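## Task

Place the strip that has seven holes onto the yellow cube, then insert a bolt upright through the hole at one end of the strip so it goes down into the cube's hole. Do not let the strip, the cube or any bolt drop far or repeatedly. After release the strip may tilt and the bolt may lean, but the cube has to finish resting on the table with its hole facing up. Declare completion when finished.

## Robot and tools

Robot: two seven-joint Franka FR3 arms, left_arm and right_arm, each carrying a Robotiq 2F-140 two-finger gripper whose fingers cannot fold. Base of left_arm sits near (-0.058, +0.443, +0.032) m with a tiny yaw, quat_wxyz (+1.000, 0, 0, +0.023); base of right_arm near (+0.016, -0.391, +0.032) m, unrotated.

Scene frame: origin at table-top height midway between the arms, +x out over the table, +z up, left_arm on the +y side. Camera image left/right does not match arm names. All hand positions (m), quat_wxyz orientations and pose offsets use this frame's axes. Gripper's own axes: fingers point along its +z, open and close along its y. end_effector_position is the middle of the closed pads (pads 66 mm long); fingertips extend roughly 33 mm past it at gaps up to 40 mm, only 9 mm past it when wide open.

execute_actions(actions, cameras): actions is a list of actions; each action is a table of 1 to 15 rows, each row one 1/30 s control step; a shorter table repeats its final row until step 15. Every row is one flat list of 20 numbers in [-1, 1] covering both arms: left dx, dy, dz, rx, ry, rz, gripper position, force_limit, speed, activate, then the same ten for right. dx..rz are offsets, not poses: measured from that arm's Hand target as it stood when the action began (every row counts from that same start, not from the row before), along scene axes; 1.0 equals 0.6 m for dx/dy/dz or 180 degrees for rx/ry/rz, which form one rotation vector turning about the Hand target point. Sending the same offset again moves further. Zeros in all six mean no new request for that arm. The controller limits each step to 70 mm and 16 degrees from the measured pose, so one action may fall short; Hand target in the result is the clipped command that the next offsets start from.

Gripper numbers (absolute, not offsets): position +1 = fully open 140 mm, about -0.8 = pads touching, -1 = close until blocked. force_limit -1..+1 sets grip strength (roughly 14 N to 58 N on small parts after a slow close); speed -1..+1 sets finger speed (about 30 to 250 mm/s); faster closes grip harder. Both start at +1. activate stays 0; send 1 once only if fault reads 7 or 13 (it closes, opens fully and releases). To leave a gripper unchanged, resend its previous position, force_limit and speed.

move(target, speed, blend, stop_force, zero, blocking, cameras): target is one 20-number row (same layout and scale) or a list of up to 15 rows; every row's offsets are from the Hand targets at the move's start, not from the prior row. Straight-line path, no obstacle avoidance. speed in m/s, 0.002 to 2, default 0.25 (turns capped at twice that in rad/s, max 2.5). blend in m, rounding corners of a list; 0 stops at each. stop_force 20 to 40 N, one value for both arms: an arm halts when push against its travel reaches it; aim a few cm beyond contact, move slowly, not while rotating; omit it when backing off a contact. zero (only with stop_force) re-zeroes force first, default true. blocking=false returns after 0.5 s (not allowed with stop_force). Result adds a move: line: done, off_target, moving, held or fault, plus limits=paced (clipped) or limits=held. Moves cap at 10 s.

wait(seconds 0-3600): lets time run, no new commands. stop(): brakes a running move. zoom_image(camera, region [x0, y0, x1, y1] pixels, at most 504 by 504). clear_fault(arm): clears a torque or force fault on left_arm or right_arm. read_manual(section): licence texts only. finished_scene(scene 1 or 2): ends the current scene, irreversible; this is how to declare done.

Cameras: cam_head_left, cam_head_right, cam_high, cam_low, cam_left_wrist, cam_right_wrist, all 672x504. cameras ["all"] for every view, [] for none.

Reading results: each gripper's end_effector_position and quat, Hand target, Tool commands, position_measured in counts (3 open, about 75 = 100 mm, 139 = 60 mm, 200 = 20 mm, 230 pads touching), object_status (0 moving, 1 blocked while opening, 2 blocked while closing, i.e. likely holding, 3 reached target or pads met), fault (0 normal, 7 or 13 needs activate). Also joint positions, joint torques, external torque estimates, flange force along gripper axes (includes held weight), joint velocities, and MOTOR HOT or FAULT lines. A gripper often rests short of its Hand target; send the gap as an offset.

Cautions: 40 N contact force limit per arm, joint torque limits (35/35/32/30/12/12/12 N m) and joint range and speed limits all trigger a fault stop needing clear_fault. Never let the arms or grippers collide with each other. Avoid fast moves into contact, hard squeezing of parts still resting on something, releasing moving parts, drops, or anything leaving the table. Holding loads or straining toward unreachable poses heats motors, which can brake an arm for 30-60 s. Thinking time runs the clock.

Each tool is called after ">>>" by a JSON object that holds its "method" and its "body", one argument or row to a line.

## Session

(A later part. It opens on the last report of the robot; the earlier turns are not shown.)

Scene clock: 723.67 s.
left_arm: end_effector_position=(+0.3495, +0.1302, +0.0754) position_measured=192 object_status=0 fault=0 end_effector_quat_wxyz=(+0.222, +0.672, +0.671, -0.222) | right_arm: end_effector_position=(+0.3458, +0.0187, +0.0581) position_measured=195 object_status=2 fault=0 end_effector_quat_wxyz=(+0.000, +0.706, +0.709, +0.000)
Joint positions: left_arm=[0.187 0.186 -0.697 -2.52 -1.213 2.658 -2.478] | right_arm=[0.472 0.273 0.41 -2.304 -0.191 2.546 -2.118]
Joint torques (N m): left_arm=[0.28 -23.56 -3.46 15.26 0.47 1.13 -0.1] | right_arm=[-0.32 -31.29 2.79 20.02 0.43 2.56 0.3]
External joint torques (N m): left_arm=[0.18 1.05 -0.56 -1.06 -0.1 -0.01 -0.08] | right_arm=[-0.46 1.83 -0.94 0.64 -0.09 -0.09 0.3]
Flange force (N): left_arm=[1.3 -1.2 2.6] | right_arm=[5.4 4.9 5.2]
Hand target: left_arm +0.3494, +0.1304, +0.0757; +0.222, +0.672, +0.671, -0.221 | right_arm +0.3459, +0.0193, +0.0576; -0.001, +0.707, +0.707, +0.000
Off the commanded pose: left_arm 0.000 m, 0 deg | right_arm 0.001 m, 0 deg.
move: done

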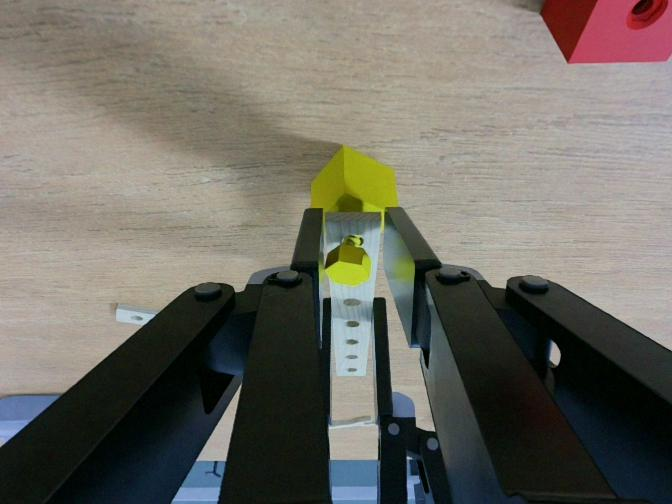

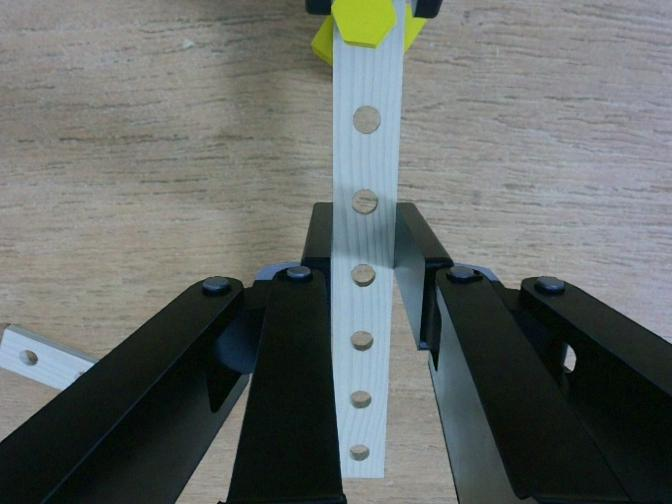

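>>> {"method": "move", "body": {
  "target": [0,0,0,0,0,0,-0.38,-0.3,-1,0,0,0,0,0,0,0,-1,-1,-1,0],
  "speed": 0.01,
  "cameras": ["cam_left_wrist","cam_right_wrist"]
}}

>>> {"method": "zoom_image", "body": {
  "camera": "cam_left_wrist",
  "region": [300, 190, 410, 300]
}}

>>> {"method": "zoom_image", "body": {
  "camera": "cam_right_wrist",
  "region": [320, 0, 440, 90]
}}

Scene clock: 730.83 s.
left_arm: end_effector_position=(+0.3495, +0.1302, +0.0754) position_measured=177 object_status=0 fault=0 end_effector_quat_wxyz=(+0.222, +0.672, +0.671, -0.222) | right_arm: end_effector_position=(+0.3458, +0.0187, +0.0581) position_measured=195 object_status=2 fault=0 end_effector_quat_wxyz=(+0.000, +0.706, +0.709, +0.000)
Joint positions: left_arm=[0.187 0.186 -0.698 -2.52 -1.213 2.658 -2.478] | right_arm=[0.472 0.273 0.41 -2.304 -0.191 2.546 -2.118]
Joint torques (N m): left_arm=[0.29 -23.48 -3.53 15.26 0.46 1.14 -0.06] | right_arm=[-0.31 -31.3 2.78 19.97 0.43 2.55 0.3]
External joint torques (N m): left_arm=[0.23 1.09 -0.6 -1.07 -0.11 0.01 -0.05] | right_arm=[-0.42 1.69 -0.9 0.71 -0.09 -0.08 0.3]
Flange force (N): left_arm=[1.4 -1.3 2.8] | right_arm=[5.4 4.8 4.9]
Hand target: left_arm +0.3494, +0.1304, +0.0757; +0.222, +0.672, +0.671, -0.221 | right_arm +0.3459, +0.0193, +0.0576; -0.001, +0.707, +0.707, +0.000
Off the commanded pose: left_arm 0.000 m, 0 deg | right_arm 0.001 m, 0 deg.
move: done

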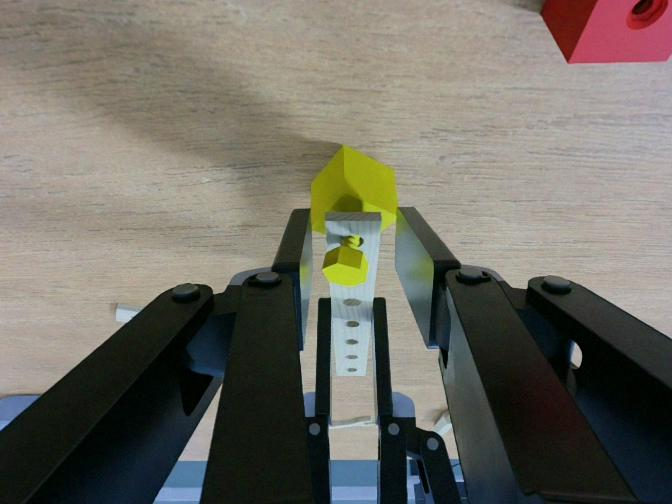

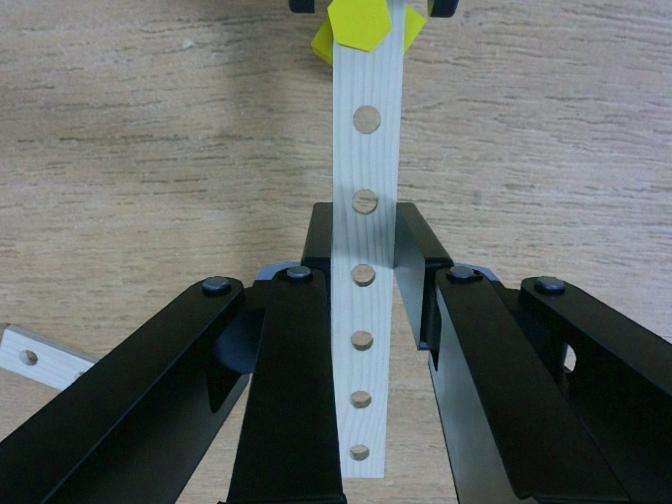

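Scaled by 4.582.

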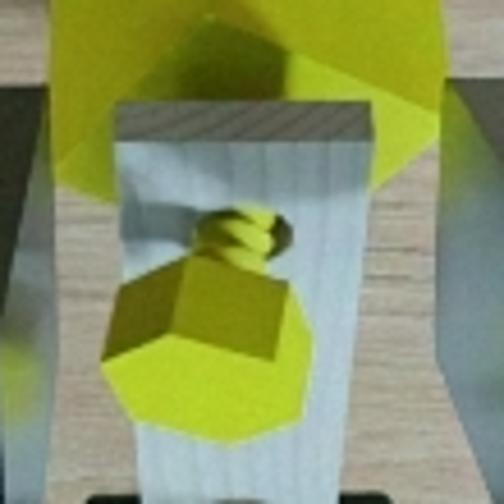

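Scaled by 4.200.

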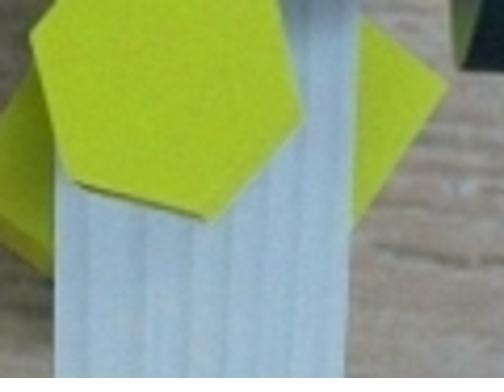

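>>> {"method": "move", "body": {
  "target": [
    [0,0.0496,0.067,0,0,0,-0.38,-0.3,-1,0,0,0,0,0,0,0,-1,-1,-1,0],
    [0,0.18,0.16,0,0,0,-0.38,-0.3,-1,0,0,0,0,0,0,0,-1,-1,-1,0]
  ],
  "speed": [0.04,0.1],
  "blend": [0.01,0],
  "cameras": ["all"]
}}

>>> {"method": "zoom_image", "body": {
  "camera": "cam_left_wrist",
  "region": [280, 130, 410, 260]
}}

>>> {"method": "zoom_image", "body": {
  "camera": "cam_right_wrist",
  "region": [320, 0, 440, 90]
}}

>>> {"method": "zoom_image", "body": {
  "camera": "cam_low",
  "region": [465, 280, 515, 325]
}}

Scene clock: 742.33 s.
left_arm: end_effector_position=(+0.3504, +0.2370, +0.1717) position_measured=177 object_status=3 fault=0 end_effector_quat_wxyz=(+0.224, +0.673, +0.670, -0.220) | right_arm: end_effector_position=(+0.3458, +0.0187, +0.0581) position_measured=195 object_status=2 fault=0 end_effector_quat_wxyz=(+0.000, +0.706, +0.709, +0.000)
Joint positions: left_arm=[0.342 -0.213 -0.532 -2.607 -1.011 2.223 -2.55] | right_arm=[0.472 0.273 0.41 -2.304 -0.191 2.546 -2.118]
Joint velocities: left_arm=[-0.001 0.001 0.001 0 0 -0.005 -0.001] | right_arm=[within noise]
Joint torques (N m): left_arm=[0.67 -17.21 2.61 19.23 0.34 0.99 -0.35] | right_arm=[-0.32 -31.33 2.84 19.97 0.43 2.54 0.26]
External joint torques (N m): left_arm=[0.6 0.68 -0.12 -1.03 0.15 -0.25 -0.34] | right_arm=[-0.43 1.7 -0.85 0.71 -0.09 -0.08 0.26]
Flange force (N): left_arm=[1.1 -0.1 0.2] | right_arm=[5.4 4.8 4.8]
Hand target: left_arm +0.3494, +0.2384, +0.1717; +0.222, +0.672, +0.671, -0.221 | right_arm +0.3459, +0.0193, +0.0576; -0.001, +0.707, +0.707, +0.000
Off the commanded pose: left_arm 0.002 m, 0 deg | right_arm 0.001 m, 0 deg.
move: done

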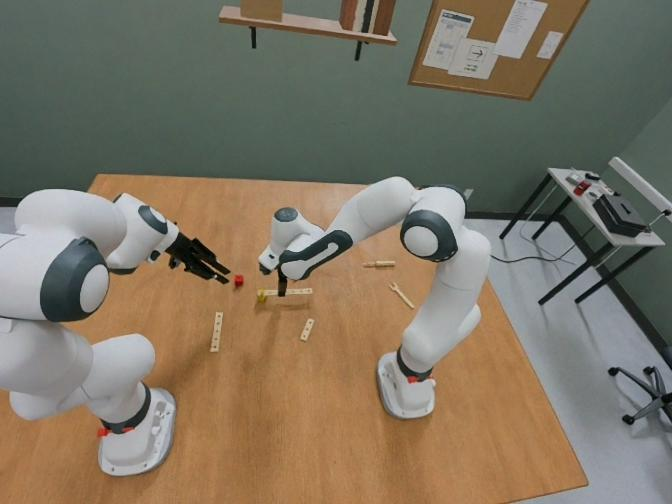

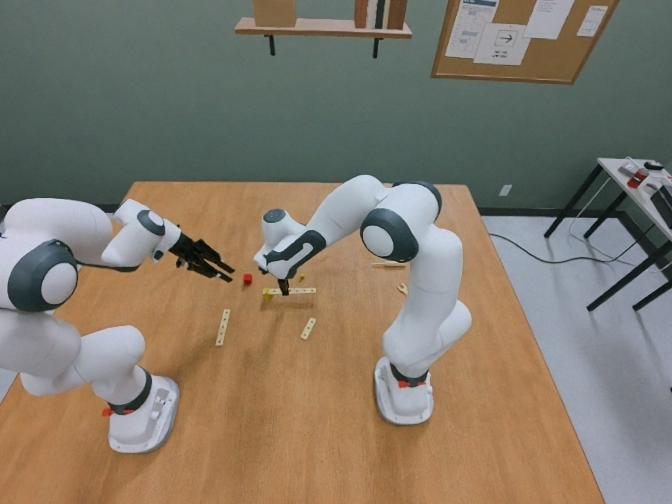

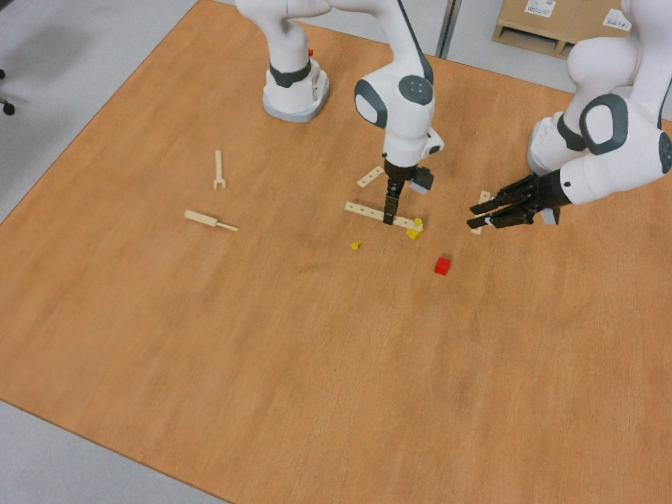

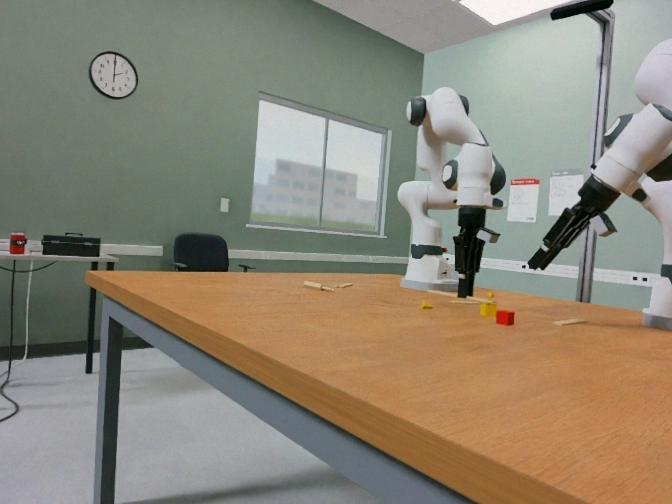

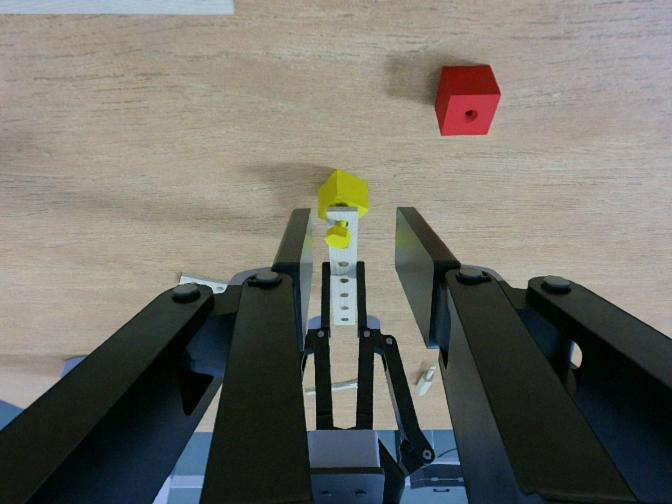

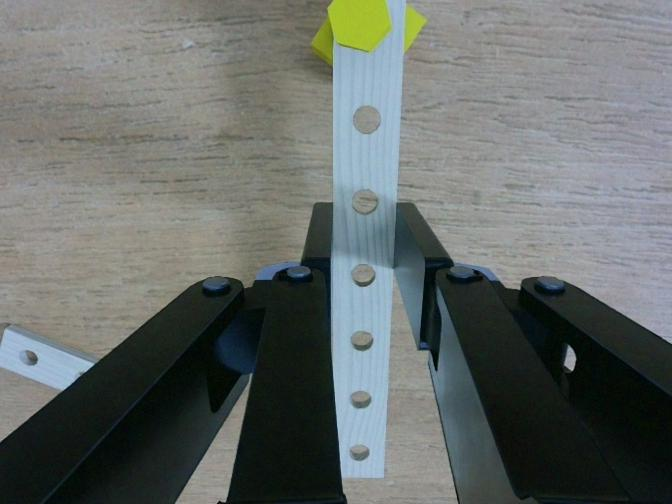

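Scaled by 3.877.

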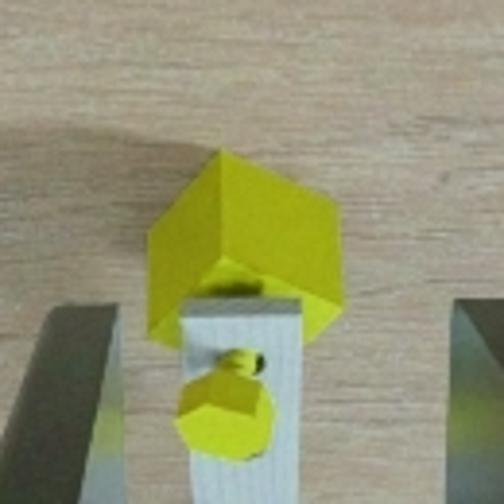

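Scaled by 4.200.

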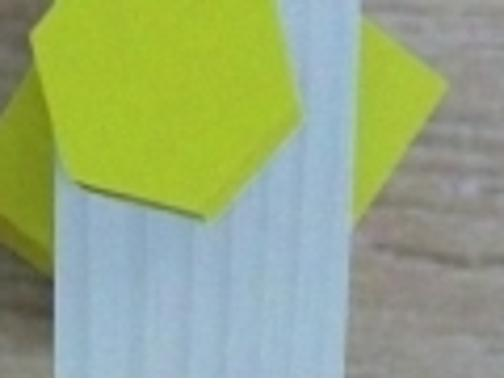

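Scaled by 10.080.

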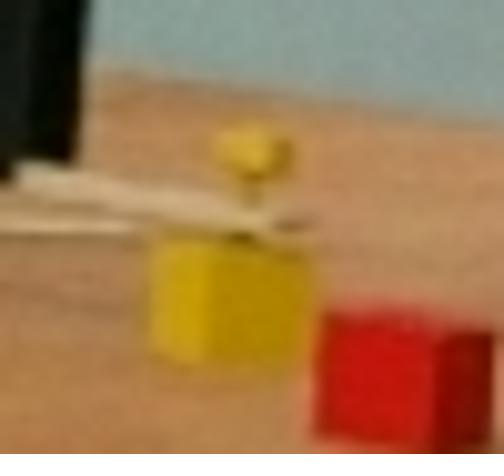

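>>> {"method": "move", "body": {
  "target": [0,0,0,0,0,0,-0.38,-0.3,-1,0,0,-0.0085,-0.0172,0.0544,0,0,-1,-1,-1,0],
  "speed": 0.01,
  "cameras": ["cam_left_wrist","cam_right_wrist","cam_low","cam_high"]
}}

>>> {"method": "zoom_image", "body": {
  "camera": "cam_left_wrist",
  "region": [280, 130, 410, 260]
}}

>>> {"method": "zoom_image", "body": {
  "camera": "cam_low",
  "region": [420, 270, 520, 330]
}}

>>> {"method": "zoom_image", "body": {
  "camera": "cam_high",
  "region": [340, 195, 440, 245]
}}

Scene clock: 781.87 s.
left_arm: end_effector_position=(+0.3503, +0.2370, +0.1718) position_measured=177 object_status=3 fault=0 end_effector_quat_wxyz=(+0.224, +0.673, +0.670, -0.221) | right_arm: end_effector_position=(+0.3462, +0.0139, +0.0481) position_measured=195 object_status=2 fault=0 end_effector_quat_wxyz=(-0.060, +0.707, +0.703, +0.060)
Joint positions: left_arm=[0.342 -0.213 -0.532 -2.607 -1.011 2.222 -2.55] | right_arm=[0.215 0.262 0.601 -2.457 -0.083 2.795 -2.267]
Joint velocities: left_arm=[within noise] | right_arm=[0 0.001 0.002 -0.001 0 0.003 -0.003]
Joint torques (N m): left_arm=[0.74 -17.26 2.4 19.24 0.33 0.96 -0.31] | right_arm=[-2 -26.12 4.06 18.09 0.21 3.1 -0.07]
External joint torques (N m): left_arm=[0.62 0.62 -0.37 -1 0.14 -0.28 -0.3] | right_arm=[-2.05 1.99 -0.52 0.31 -0.04 0.18 -0.08]
Flange force (N): left_arm=[0.8 -0.2 0.3] | right_arm=[-1.2 5.0 3.2]
Hand target: left_arm +0.3494, +0.2384, +0.1717; +0.222, +0.672, +0.671, -0.221 | right_arm +0.3459, +0.0142, +0.0472; -0.061, +0.705, +0.704, +0.061
Off the commanded pose: left_arm 0.002 m, 0 deg | right_arm 0.001 m, 0 deg.
move: done
Images, in order (width x height): cam_high 672x504, cam_low 672x504, cam_left_wrist 672x504, cam_right_wrist 672x504.

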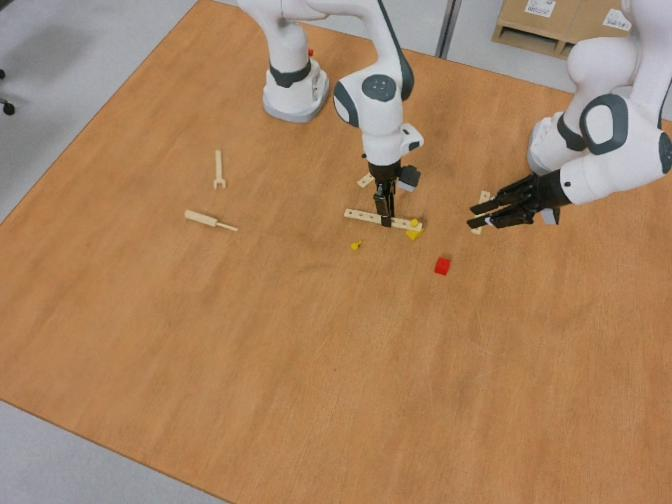

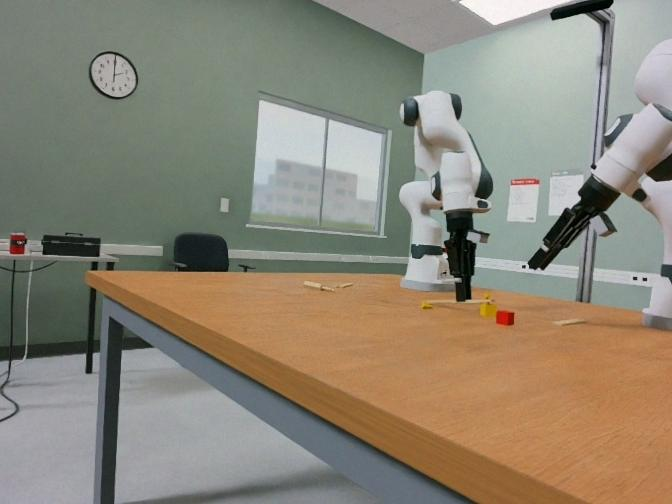

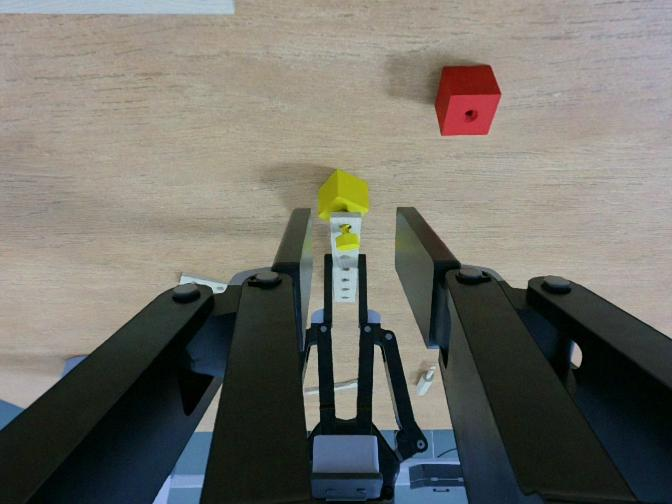

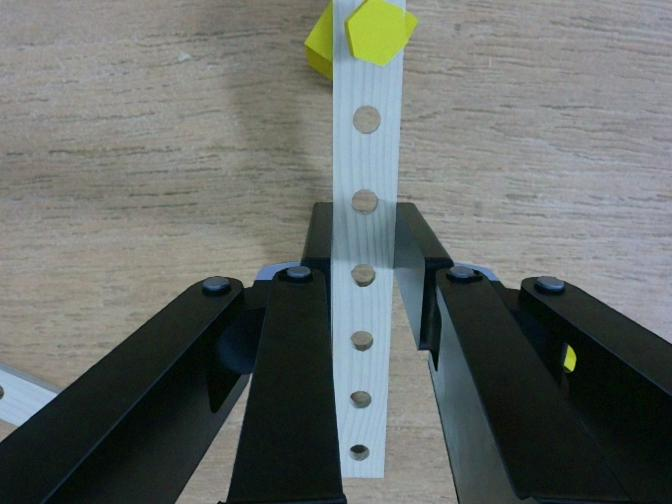

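Scaled by 3.877.

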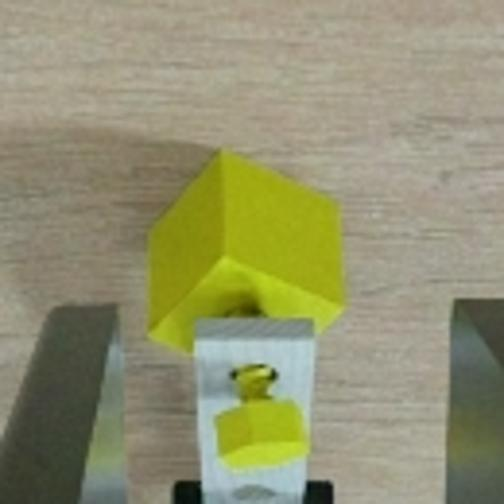

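Scaled by 5.040.

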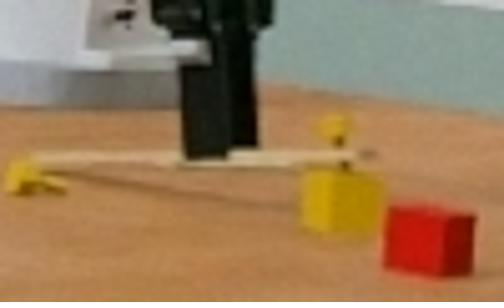

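Scaled by 5.040.

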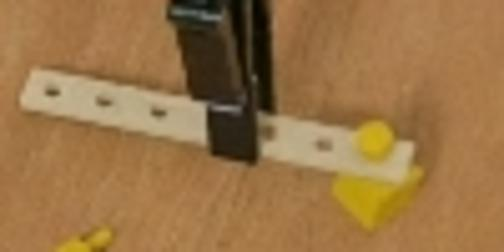

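>>> {"method": "move", "body": {
  "target": [0,0,0,0,0,0,-0.38,-0.3,-1,0,0,0,-0.0017,0,0,0,-1,-1,-1,0],
  "speed": 0.01,
  "cameras": ["cam_right_wrist","cam_low"]
}}

>>> {"method": "zoom_image", "body": {
  "camera": "cam_low",
  "region": [420, 270, 520, 330]
}}

>>> {"method": "zoom_image", "body": {
  "camera": "cam_right_wrist",
  "region": [300, 380, 440, 500]
}}

Scene clock: 787.33 s.
left_arm: end_effector_position=(+0.3503, +0.2370, +0.1718) position_measured=177 object_status=3 fault=0 end_effector_quat_wxyz=(+0.224, +0.673, +0.670, -0.221) | right_arm: end_effector_position=(+0.3458, +0.0143, +0.0472) position_measured=195 object_status=2 fault=0 end_effector_quat_wxyz=(-0.061, +0.706, +0.703, +0.060)
Joint positions: left_arm=[0.342 -0.213 -0.532 -2.607 -1.011 2.222 -2.55] | right_arm=[0.215 0.265 0.601 -2.457 -0.084 2.798 -2.268]
Joint torques (N m): left_arm=[0.64 -17.23 2.43 19.26 0.34 0.96 -0.28] | right_arm=[-0.97 -26.2 4.05 18.13 -0.11 3.05 -0.01]
External joint torques (N m): left_arm=[0.47 0.64 -0.39 -0.9 0.15 -0.28 -0.26] | right_arm=[-1.03 1.97 -0.6 0.41 -0.36 0.13 -0.02]
Flange force (N): left_arm=[0.8 0.0 0.5] | right_arm=[2.0 5.1 6.9]
Hand target: left_arm +0.3494, +0.2384, +0.1717; +0.222, +0.672, +0.671, -0.221 | right_arm +0.3459, +0.0142, +0.0462; -0.061, +0.705, +0.704, +0.061
Off the commanded pose: left_arm 0.002 m, 0 deg | right_arm 0.001 m, 0 deg.
move: done
Images, in order (width x height): cam_low 672x504, cam_right_wrist 672x504.

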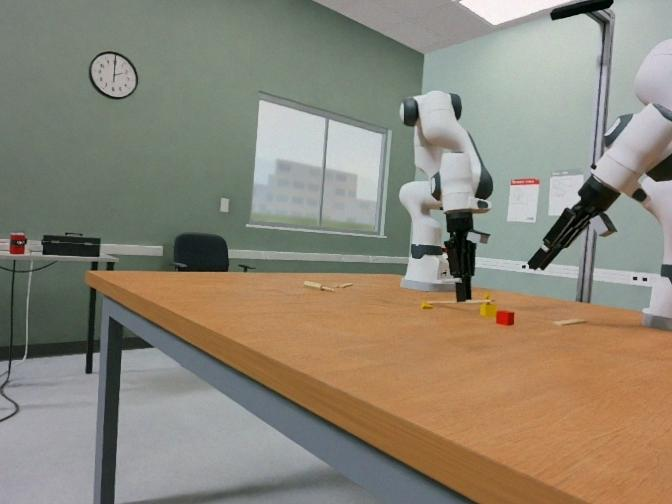

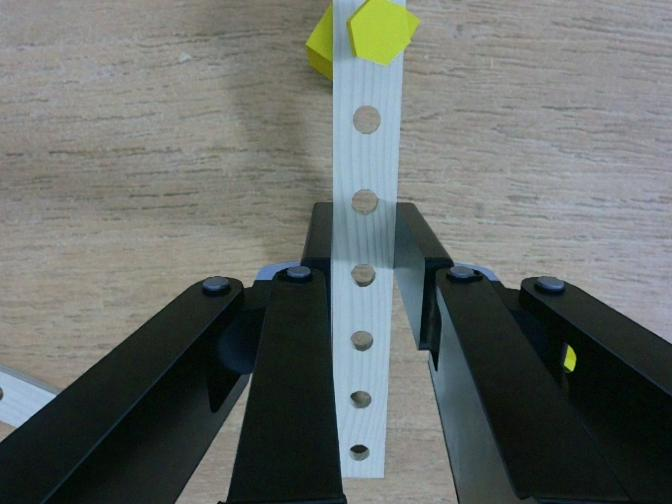

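Scaled by 5.040.

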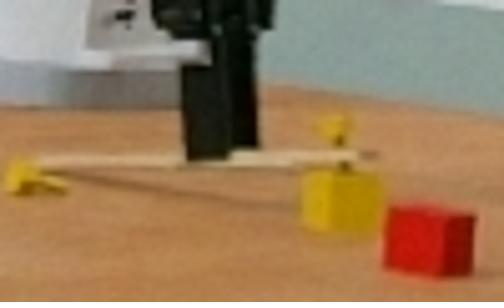

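Scaled by 3.600.

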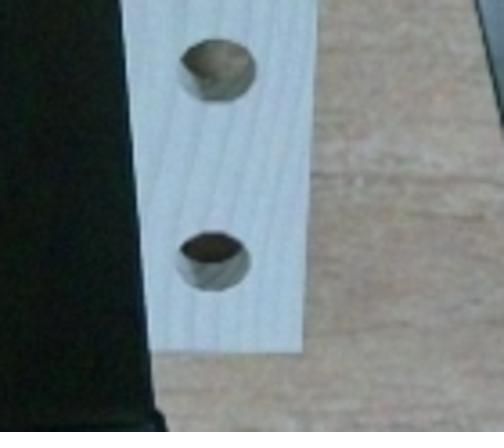

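>>> {"method": "move", "body": {
  "target": [0,0,0,0,0,0,-0.38,-0.3,-1,0,0,0,0,0,0,0,-0.65,-1,-1,0],
  "speed": 0.01,
  "cameras": ["cam_right_wrist","cam_low","cam_left_wrist"]
}}

>>> {"method": "zoom_image", "body": {
  "camera": "cam_low",
  "region": [420, 270, 520, 330]
}}

>>> {"method": "zoom_image", "body": {
  "camera": "cam_left_wrist",
  "region": [280, 130, 410, 260]
}}

Scene clock: 796.17 s.
left_arm: end_effector_position=(+0.3503, +0.2370, +0.1718) position_measured=177 object_status=3 fault=0 end_effector_quat_wxyz=(+0.224, +0.673, +0.670, -0.221) | right_arm: end_effector_position=(+0.3459, +0.0144, +0.0472) position_measured=195 object_status=2 fault=0 end_effector_quat_wxyz=(-0.061, +0.706, +0.703, +0.060)
Joint positions: left_arm=[0.342 -0.213 -0.532 -2.607 -1.011 2.222 -2.55] | right_arm=[0.215 0.265 0.601 -2.457 -0.084 2.798 -2.268]
Joint torques (N m): left_arm=[0.68 -17.27 2.41 19.22 0.34 0.95 -0.28] | right_arm=[-1.08 -26.22 4.07 18.11 -0.09 3.02 0.04]
External joint torques (N m): left_arm=[0.54 0.54 -0.39 -0.96 0.15 -0.29 -0.26] | right_arm=[-1.24 1.95 -0.68 0.4 -0.34 0.09 0.04]
Flange force (N): left_arm=[0.7 -0.4 0.2] | right_arm=[1.7 5.2 6.5]
Hand target: left_arm +0.3494, +0.2384, +0.1717; +0.222, +0.672, +0.671, -0.221 | right_arm +0.3459, +0.0142, +0.0462; -0.061, +0.705, +0.704, +0.061
Off the commanded pose: left_arm 0.002 m, 0 deg | right_arm 0.001 m, 0 deg.
move: done
Images, in order (width x height): cam_low 672x504, cam_left_wrist 672x504, cam_right_wrist 672x504.

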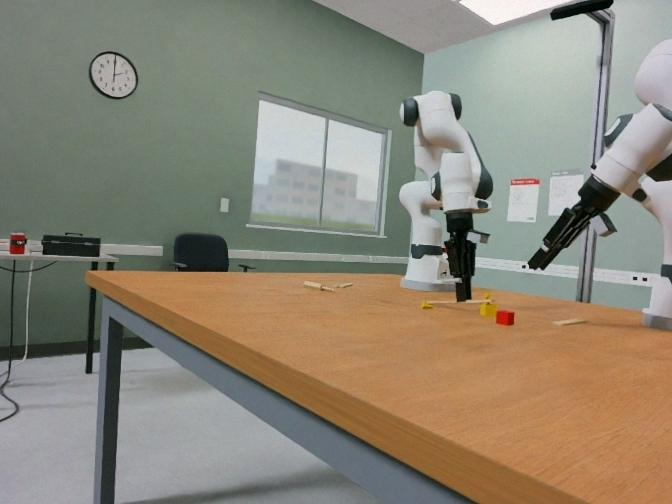

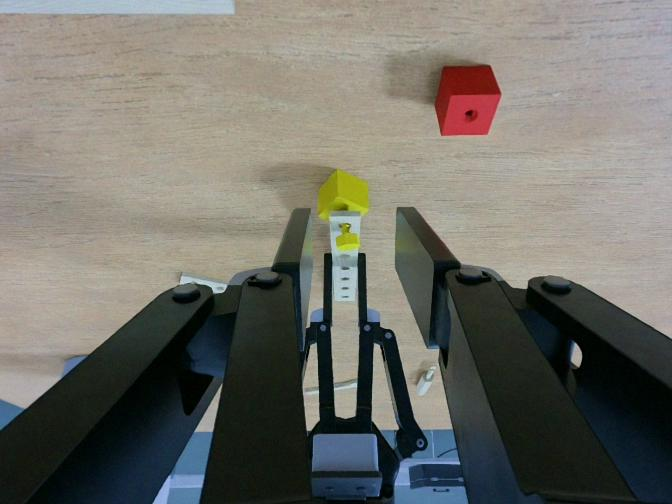

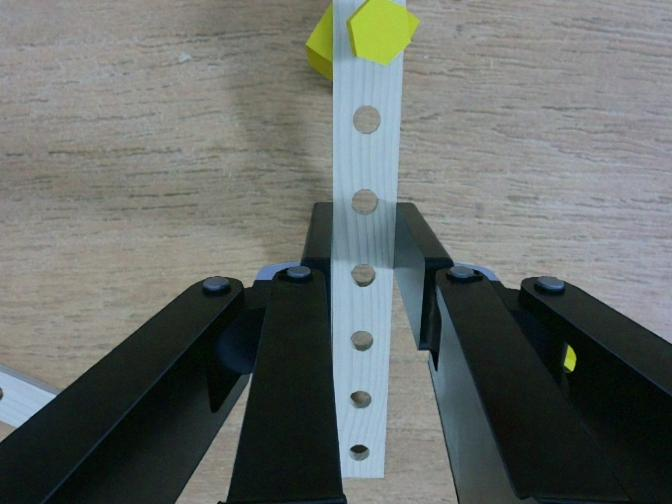

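Scaled by 5.040.

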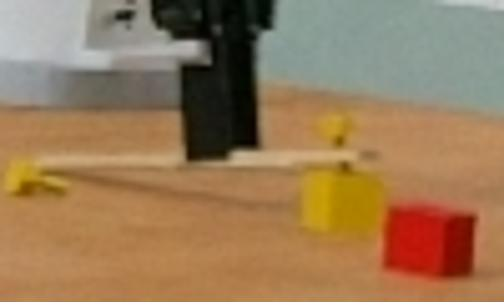

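Scaled by 3.877.

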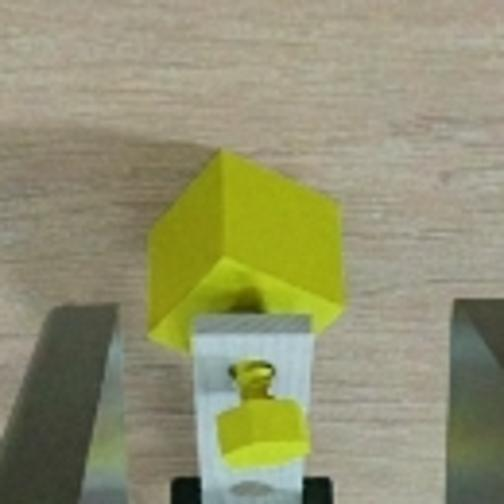

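>>> {"method": "move", "body": {
  "target": [0,0,0,0,0,0,-0.38,-0.3,-1,0,0,0,0,0,0,0,-0.45,-1,-1,0],
  "speed": 0.01,
  "cameras": ["cam_right_wrist","cam_low","cam_left_wrist"]
}}

>>> {"method": "zoom_image", "body": {
  "camera": "cam_low",
  "region": [420, 270, 520, 330]
}}

>>> {"method": "zoom_image", "body": {
  "camera": "cam_left_wrist",
  "region": [280, 130, 410, 260]
}}

Scene clock: 802.17 s.
left_arm: end_effector_position=(+0.3503, +0.2370, +0.1718) position_measured=177 object_status=3 fault=0 end_effector_quat_wxyz=(+0.224, +0.673, +0.670, -0.221) | right_arm: end_effector_position=(+0.3459, +0.0144, +0.0472) position_measured=186 object_status=3 fault=0 end_effector_quat_wxyz=(-0.061, +0.706, +0.703, +0.060)
Joint positions: left_arm=[0.342 -0.213 -0.532 -2.607 -1.011 2.222 -2.55] | right_arm=[0.215 0.265 0.601 -2.457 -0.084 2.798 -2.268]
Joint torques (N m): left_arm=[0.67 -17.24 2.38 19.19 0.34 0.95 -0.3] | right_arm=[-1.08 -26.21 4.11 18.11 -0.12 3.01 0.02]
External joint torques (N m): left_arm=[0.49 0.61 -0.45 -0.99 0.15 -0.29 -0.28] | right_arm=[-1.21 1.97 -0.61 0.38 -0.36 0.08 0.01]
Flange force (N): left_arm=[0.7 -0.3 0.4] | right_arm=[1.6 5.2 6.5]
Hand target: left_arm +0.3494, +0.2384, +0.1717; +0.222, +0.672, +0.671, -0.221 | right_arm +0.3459, +0.0142, +0.0462; -0.061, +0.705, +0.704, +0.061
Off the commanded pose: left_arm 0.002 m, 0 deg | right_arm 0.001 m, 0 deg.
move: done
Images, in order (width x height): cam_low 672x504, cam_left_wrist 672x504, cam_right_wrist 672x504.

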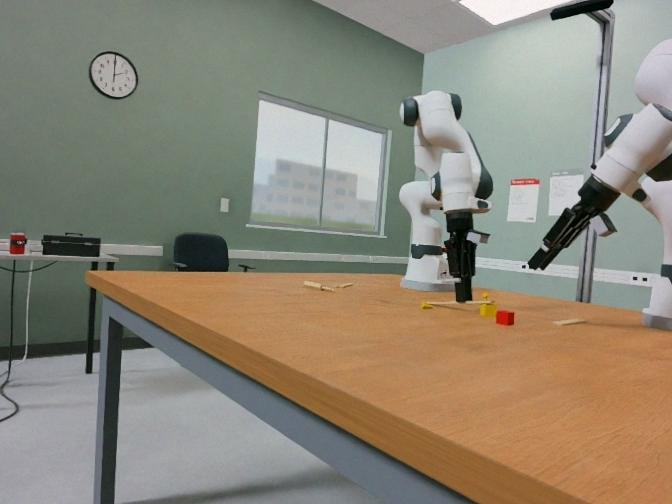

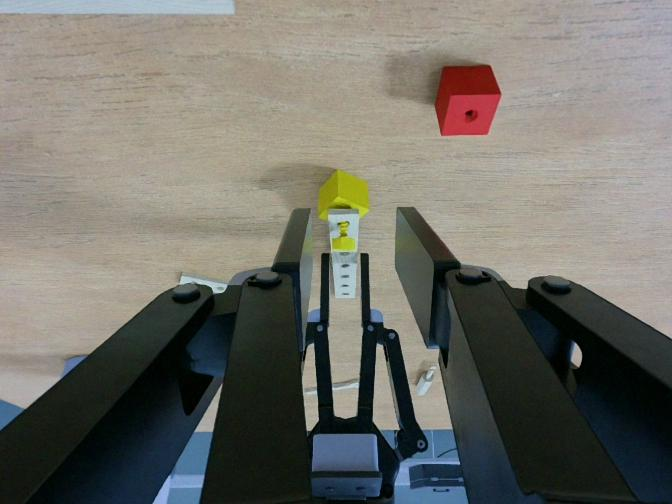

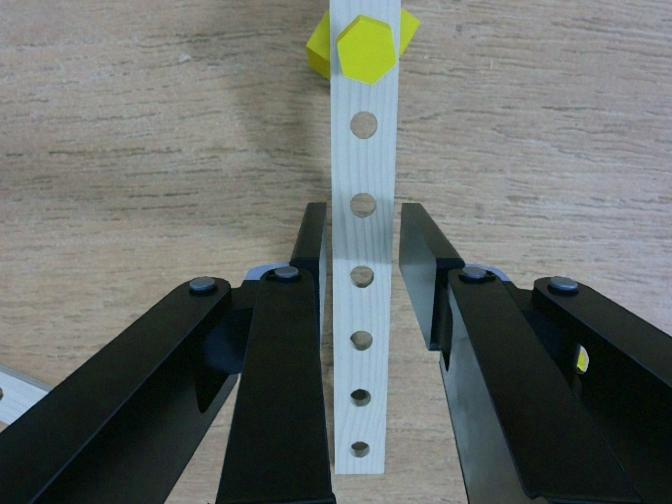

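Scaled by 5.040.

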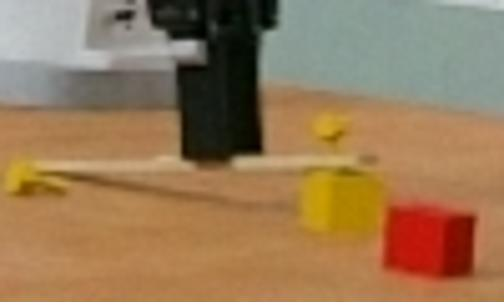

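Scaled by 3.877.

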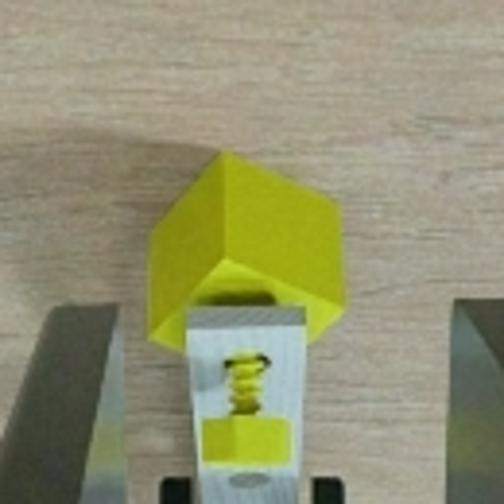

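>>> {"method": "move", "body": {
  "target": [0,0,0,0,0,0,-0.38,-0.3,-1,0,0,0,0,0,0,0,-0.25,-1,-1,0],
  "speed": 0.01,
  "cameras": ["cam_left_wrist","cam_right_wrist"]
}}

>>> {"method": "zoom_image", "body": {
  "camera": "cam_left_wrist",
  "region": [280, 130, 410, 260]
}}

>>> {"method": "move", "body": {
  "target": [0,0,0,0,0,0,-0.38,-0.3,-1,0,0,-0.0417,0.2333,0,0,0,-0.25,-1,-1,0],
  "speed": 0.06,
  "cameras": ["all"]
}}

>>> {"method": "zoom_image", "body": {
  "camera": "cam_left_wrist",
  "region": [280, 130, 410, 260]
}}

>>> {"method": "zoom_image", "body": {
  "camera": "cam_low",
  "region": [420, 270, 520, 330]
}}

>>> {"method": "zoom_image", "body": {
  "camera": "cam_high",
  "region": [340, 195, 440, 245]
}}

Scene clock: 817.03 s.
left_arm: end_effector_position=(+0.3503, +0.2370, +0.1718) position_measured=177 object_status=3 fault=0 end_effector_quat_wxyz=(+0.224, +0.673, +0.670, -0.221) | right_arm: end_effector_position=(+0.3459, +0.0144, +0.0472) position_measured=160 object_status=0 fault=0 end_effector_quat_wxyz=(-0.061, +0.706, +0.703, +0.060)
Joint positions: left_arm=[0.342 -0.213 -0.532 -2.607 -1.011 2.222 -2.55] | right_arm=[0.215 0.265 0.601 -2.457 -0.084 2.798 -2.268]
Joint torques (N m): left_arm=[0.71 -17.26 2.36 19.17 0.35 0.97 -0.35] | right_arm=[-1.04 -26.16 4.08 18.09 -0.11 3.01 0]
External joint torques (N m): left_arm=[0.61 0.58 -0.4 -1.07 0.16 -0.27 -0.34] | right_arm=[-1.24 1.98 -0.7 0.39 -0.35 0.08 -0.01]
Flange force (N): left_arm=[0.7 -0.5 0.2] | right_arm=[1.6 5.3 6.6]
Hand target: left_arm +0.3494, +0.2384, +0.1717; +0.222, +0.672, +0.671, -0.221 | right_arm +0.3459, +0.0142, +0.0462; -0.061, +0.705, +0.704, +0.061
Off the commanded pose: left_arm 0.002 m, 0 deg | right_arm 0.001 m, 0 deg.
move: done

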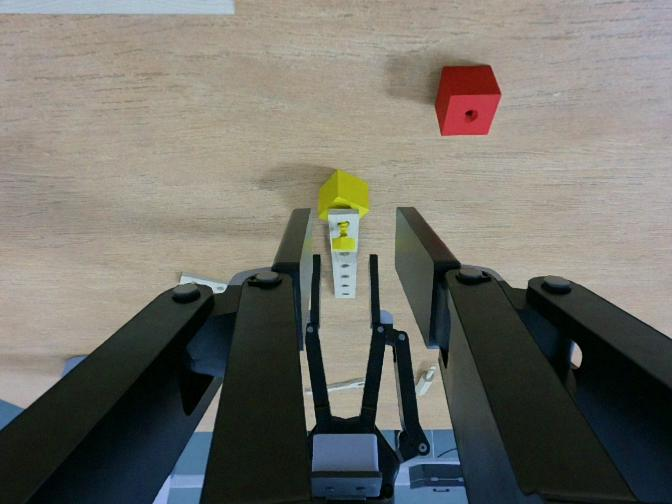

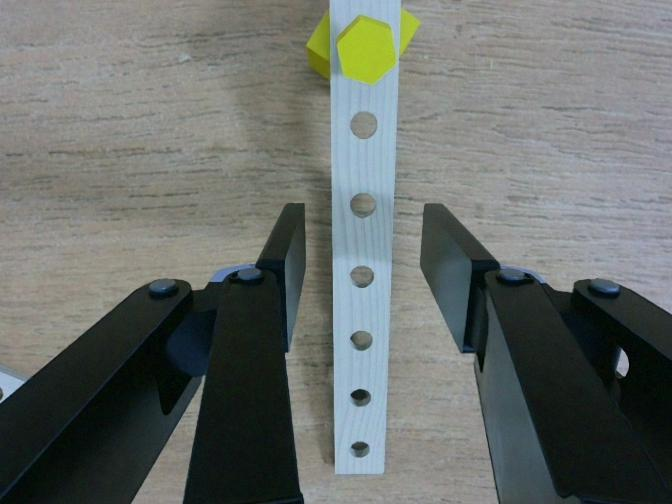

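Scaled by 3.877.

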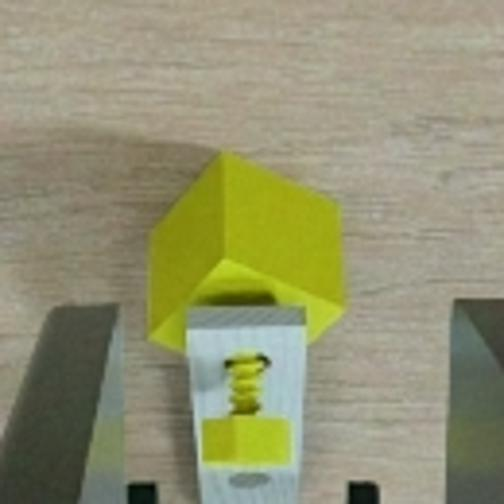

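Scene clock: 820.23 s.
left_arm: end_effector_position=(+0.3503, +0.2370, +0.1718) position_measured=177 object_status=3 fault=0 end_effector_quat_wxyz=(+0.224, +0.673, +0.670, -0.221) | right_arm: end_effector_position=(+0.3470, -0.0107, +0.1857) position_measured=160 object_status=3 fault=0 end_effector_quat_wxyz=(-0.060, +0.707, +0.702, +0.061)
Joint positions: left_arm=[0.342 -0.213 -0.532 -2.607 -1.011 2.222 -2.55] | right_arm=[0.108 -0.173 0.693 -2.443 0.344 2.407 -2.578]
Joint velocities: left_arm=[within noise] | right_arm=[-0.001 -0.001 0 0 0 -0.001 -0.005]
Joint torques (N m): left_arm=[0.67 -17.26 2.36 19.24 0.34 0.96 -0.25] | right_arm=[-0.32 -17.56 -4.59 23.45 0.85 2.44 -0.17]
External joint torques (N m): left_arm=[0.56 0.56 -0.4 -0.94 0.15 -0.27 -0.23] | right_arm=[-0.33 0.61 -1.29 0.44 0.18 -0.37 -0.18]
Flange force (N): left_arm=[0.8 -0.3 0.3] | right_arm=[-0.4 2.8 -1.4]
Hand target: left_arm +0.3494, +0.2384, +0.1717; +0.222, +0.672, +0.671, -0.221 | right_arm +0.3459, -0.0108, +0.1862; -0.061, +0.705, +0.704, +0.061
Off the commanded pose: left_arm 0.002 m, 0 deg | right_arm 0.001 m, 0 deg.
move: done

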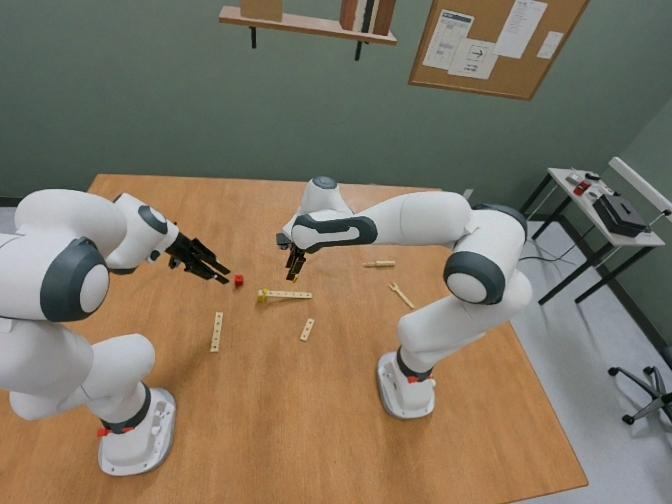

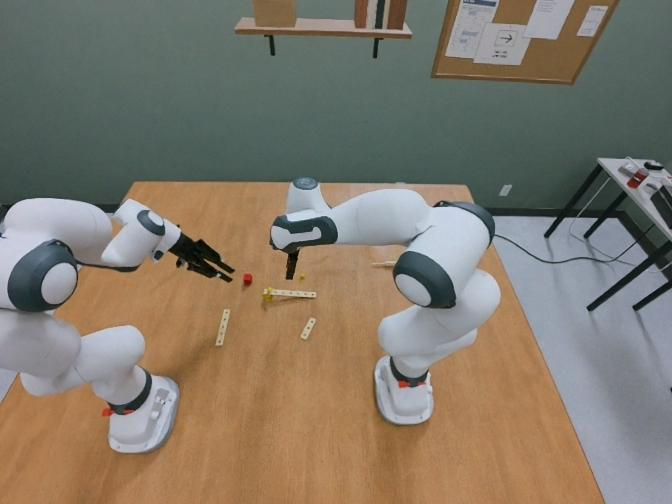

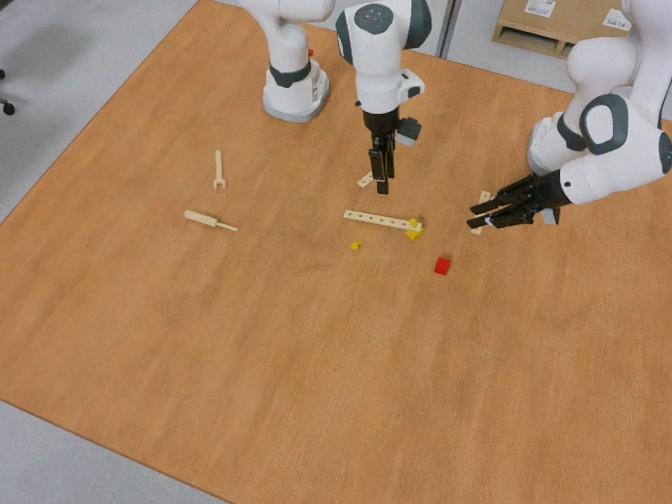

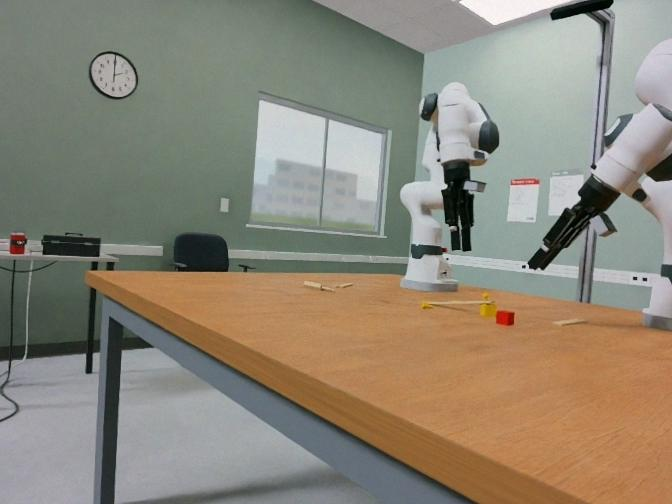

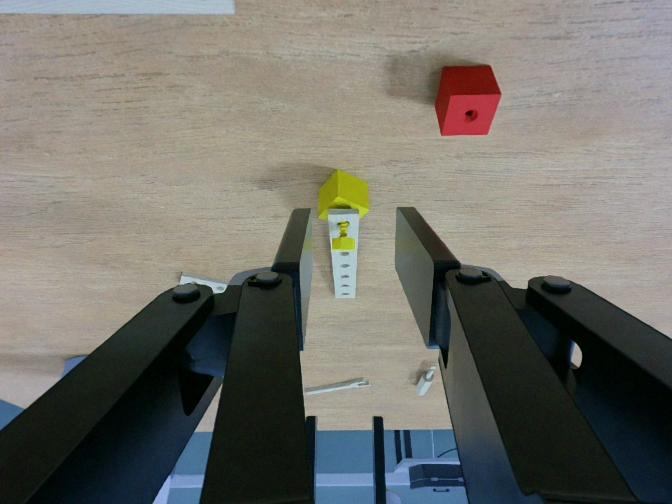

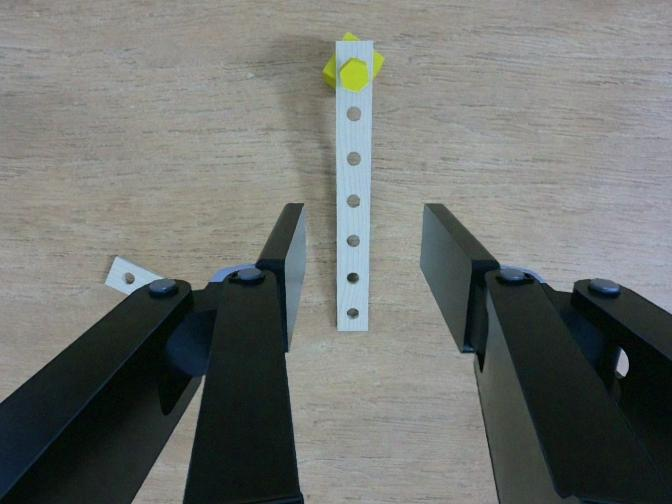

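Scaled by 3.877.

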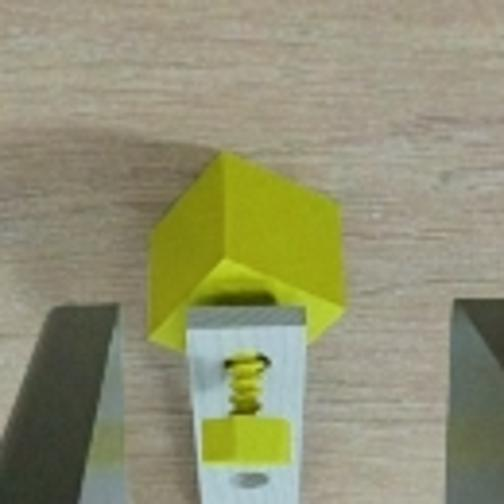

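Scaled by 5.040.

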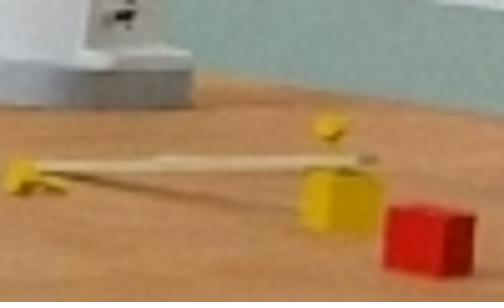

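Scaled by 5.040.

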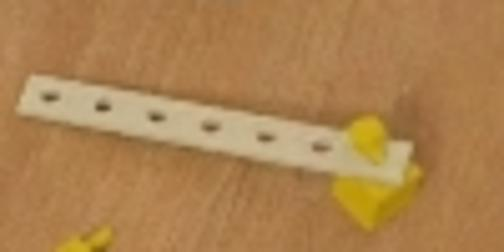

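>>> {"method": "finished_scene", "body": {
  "scene": 2
}}

The scene is finished: the task was done.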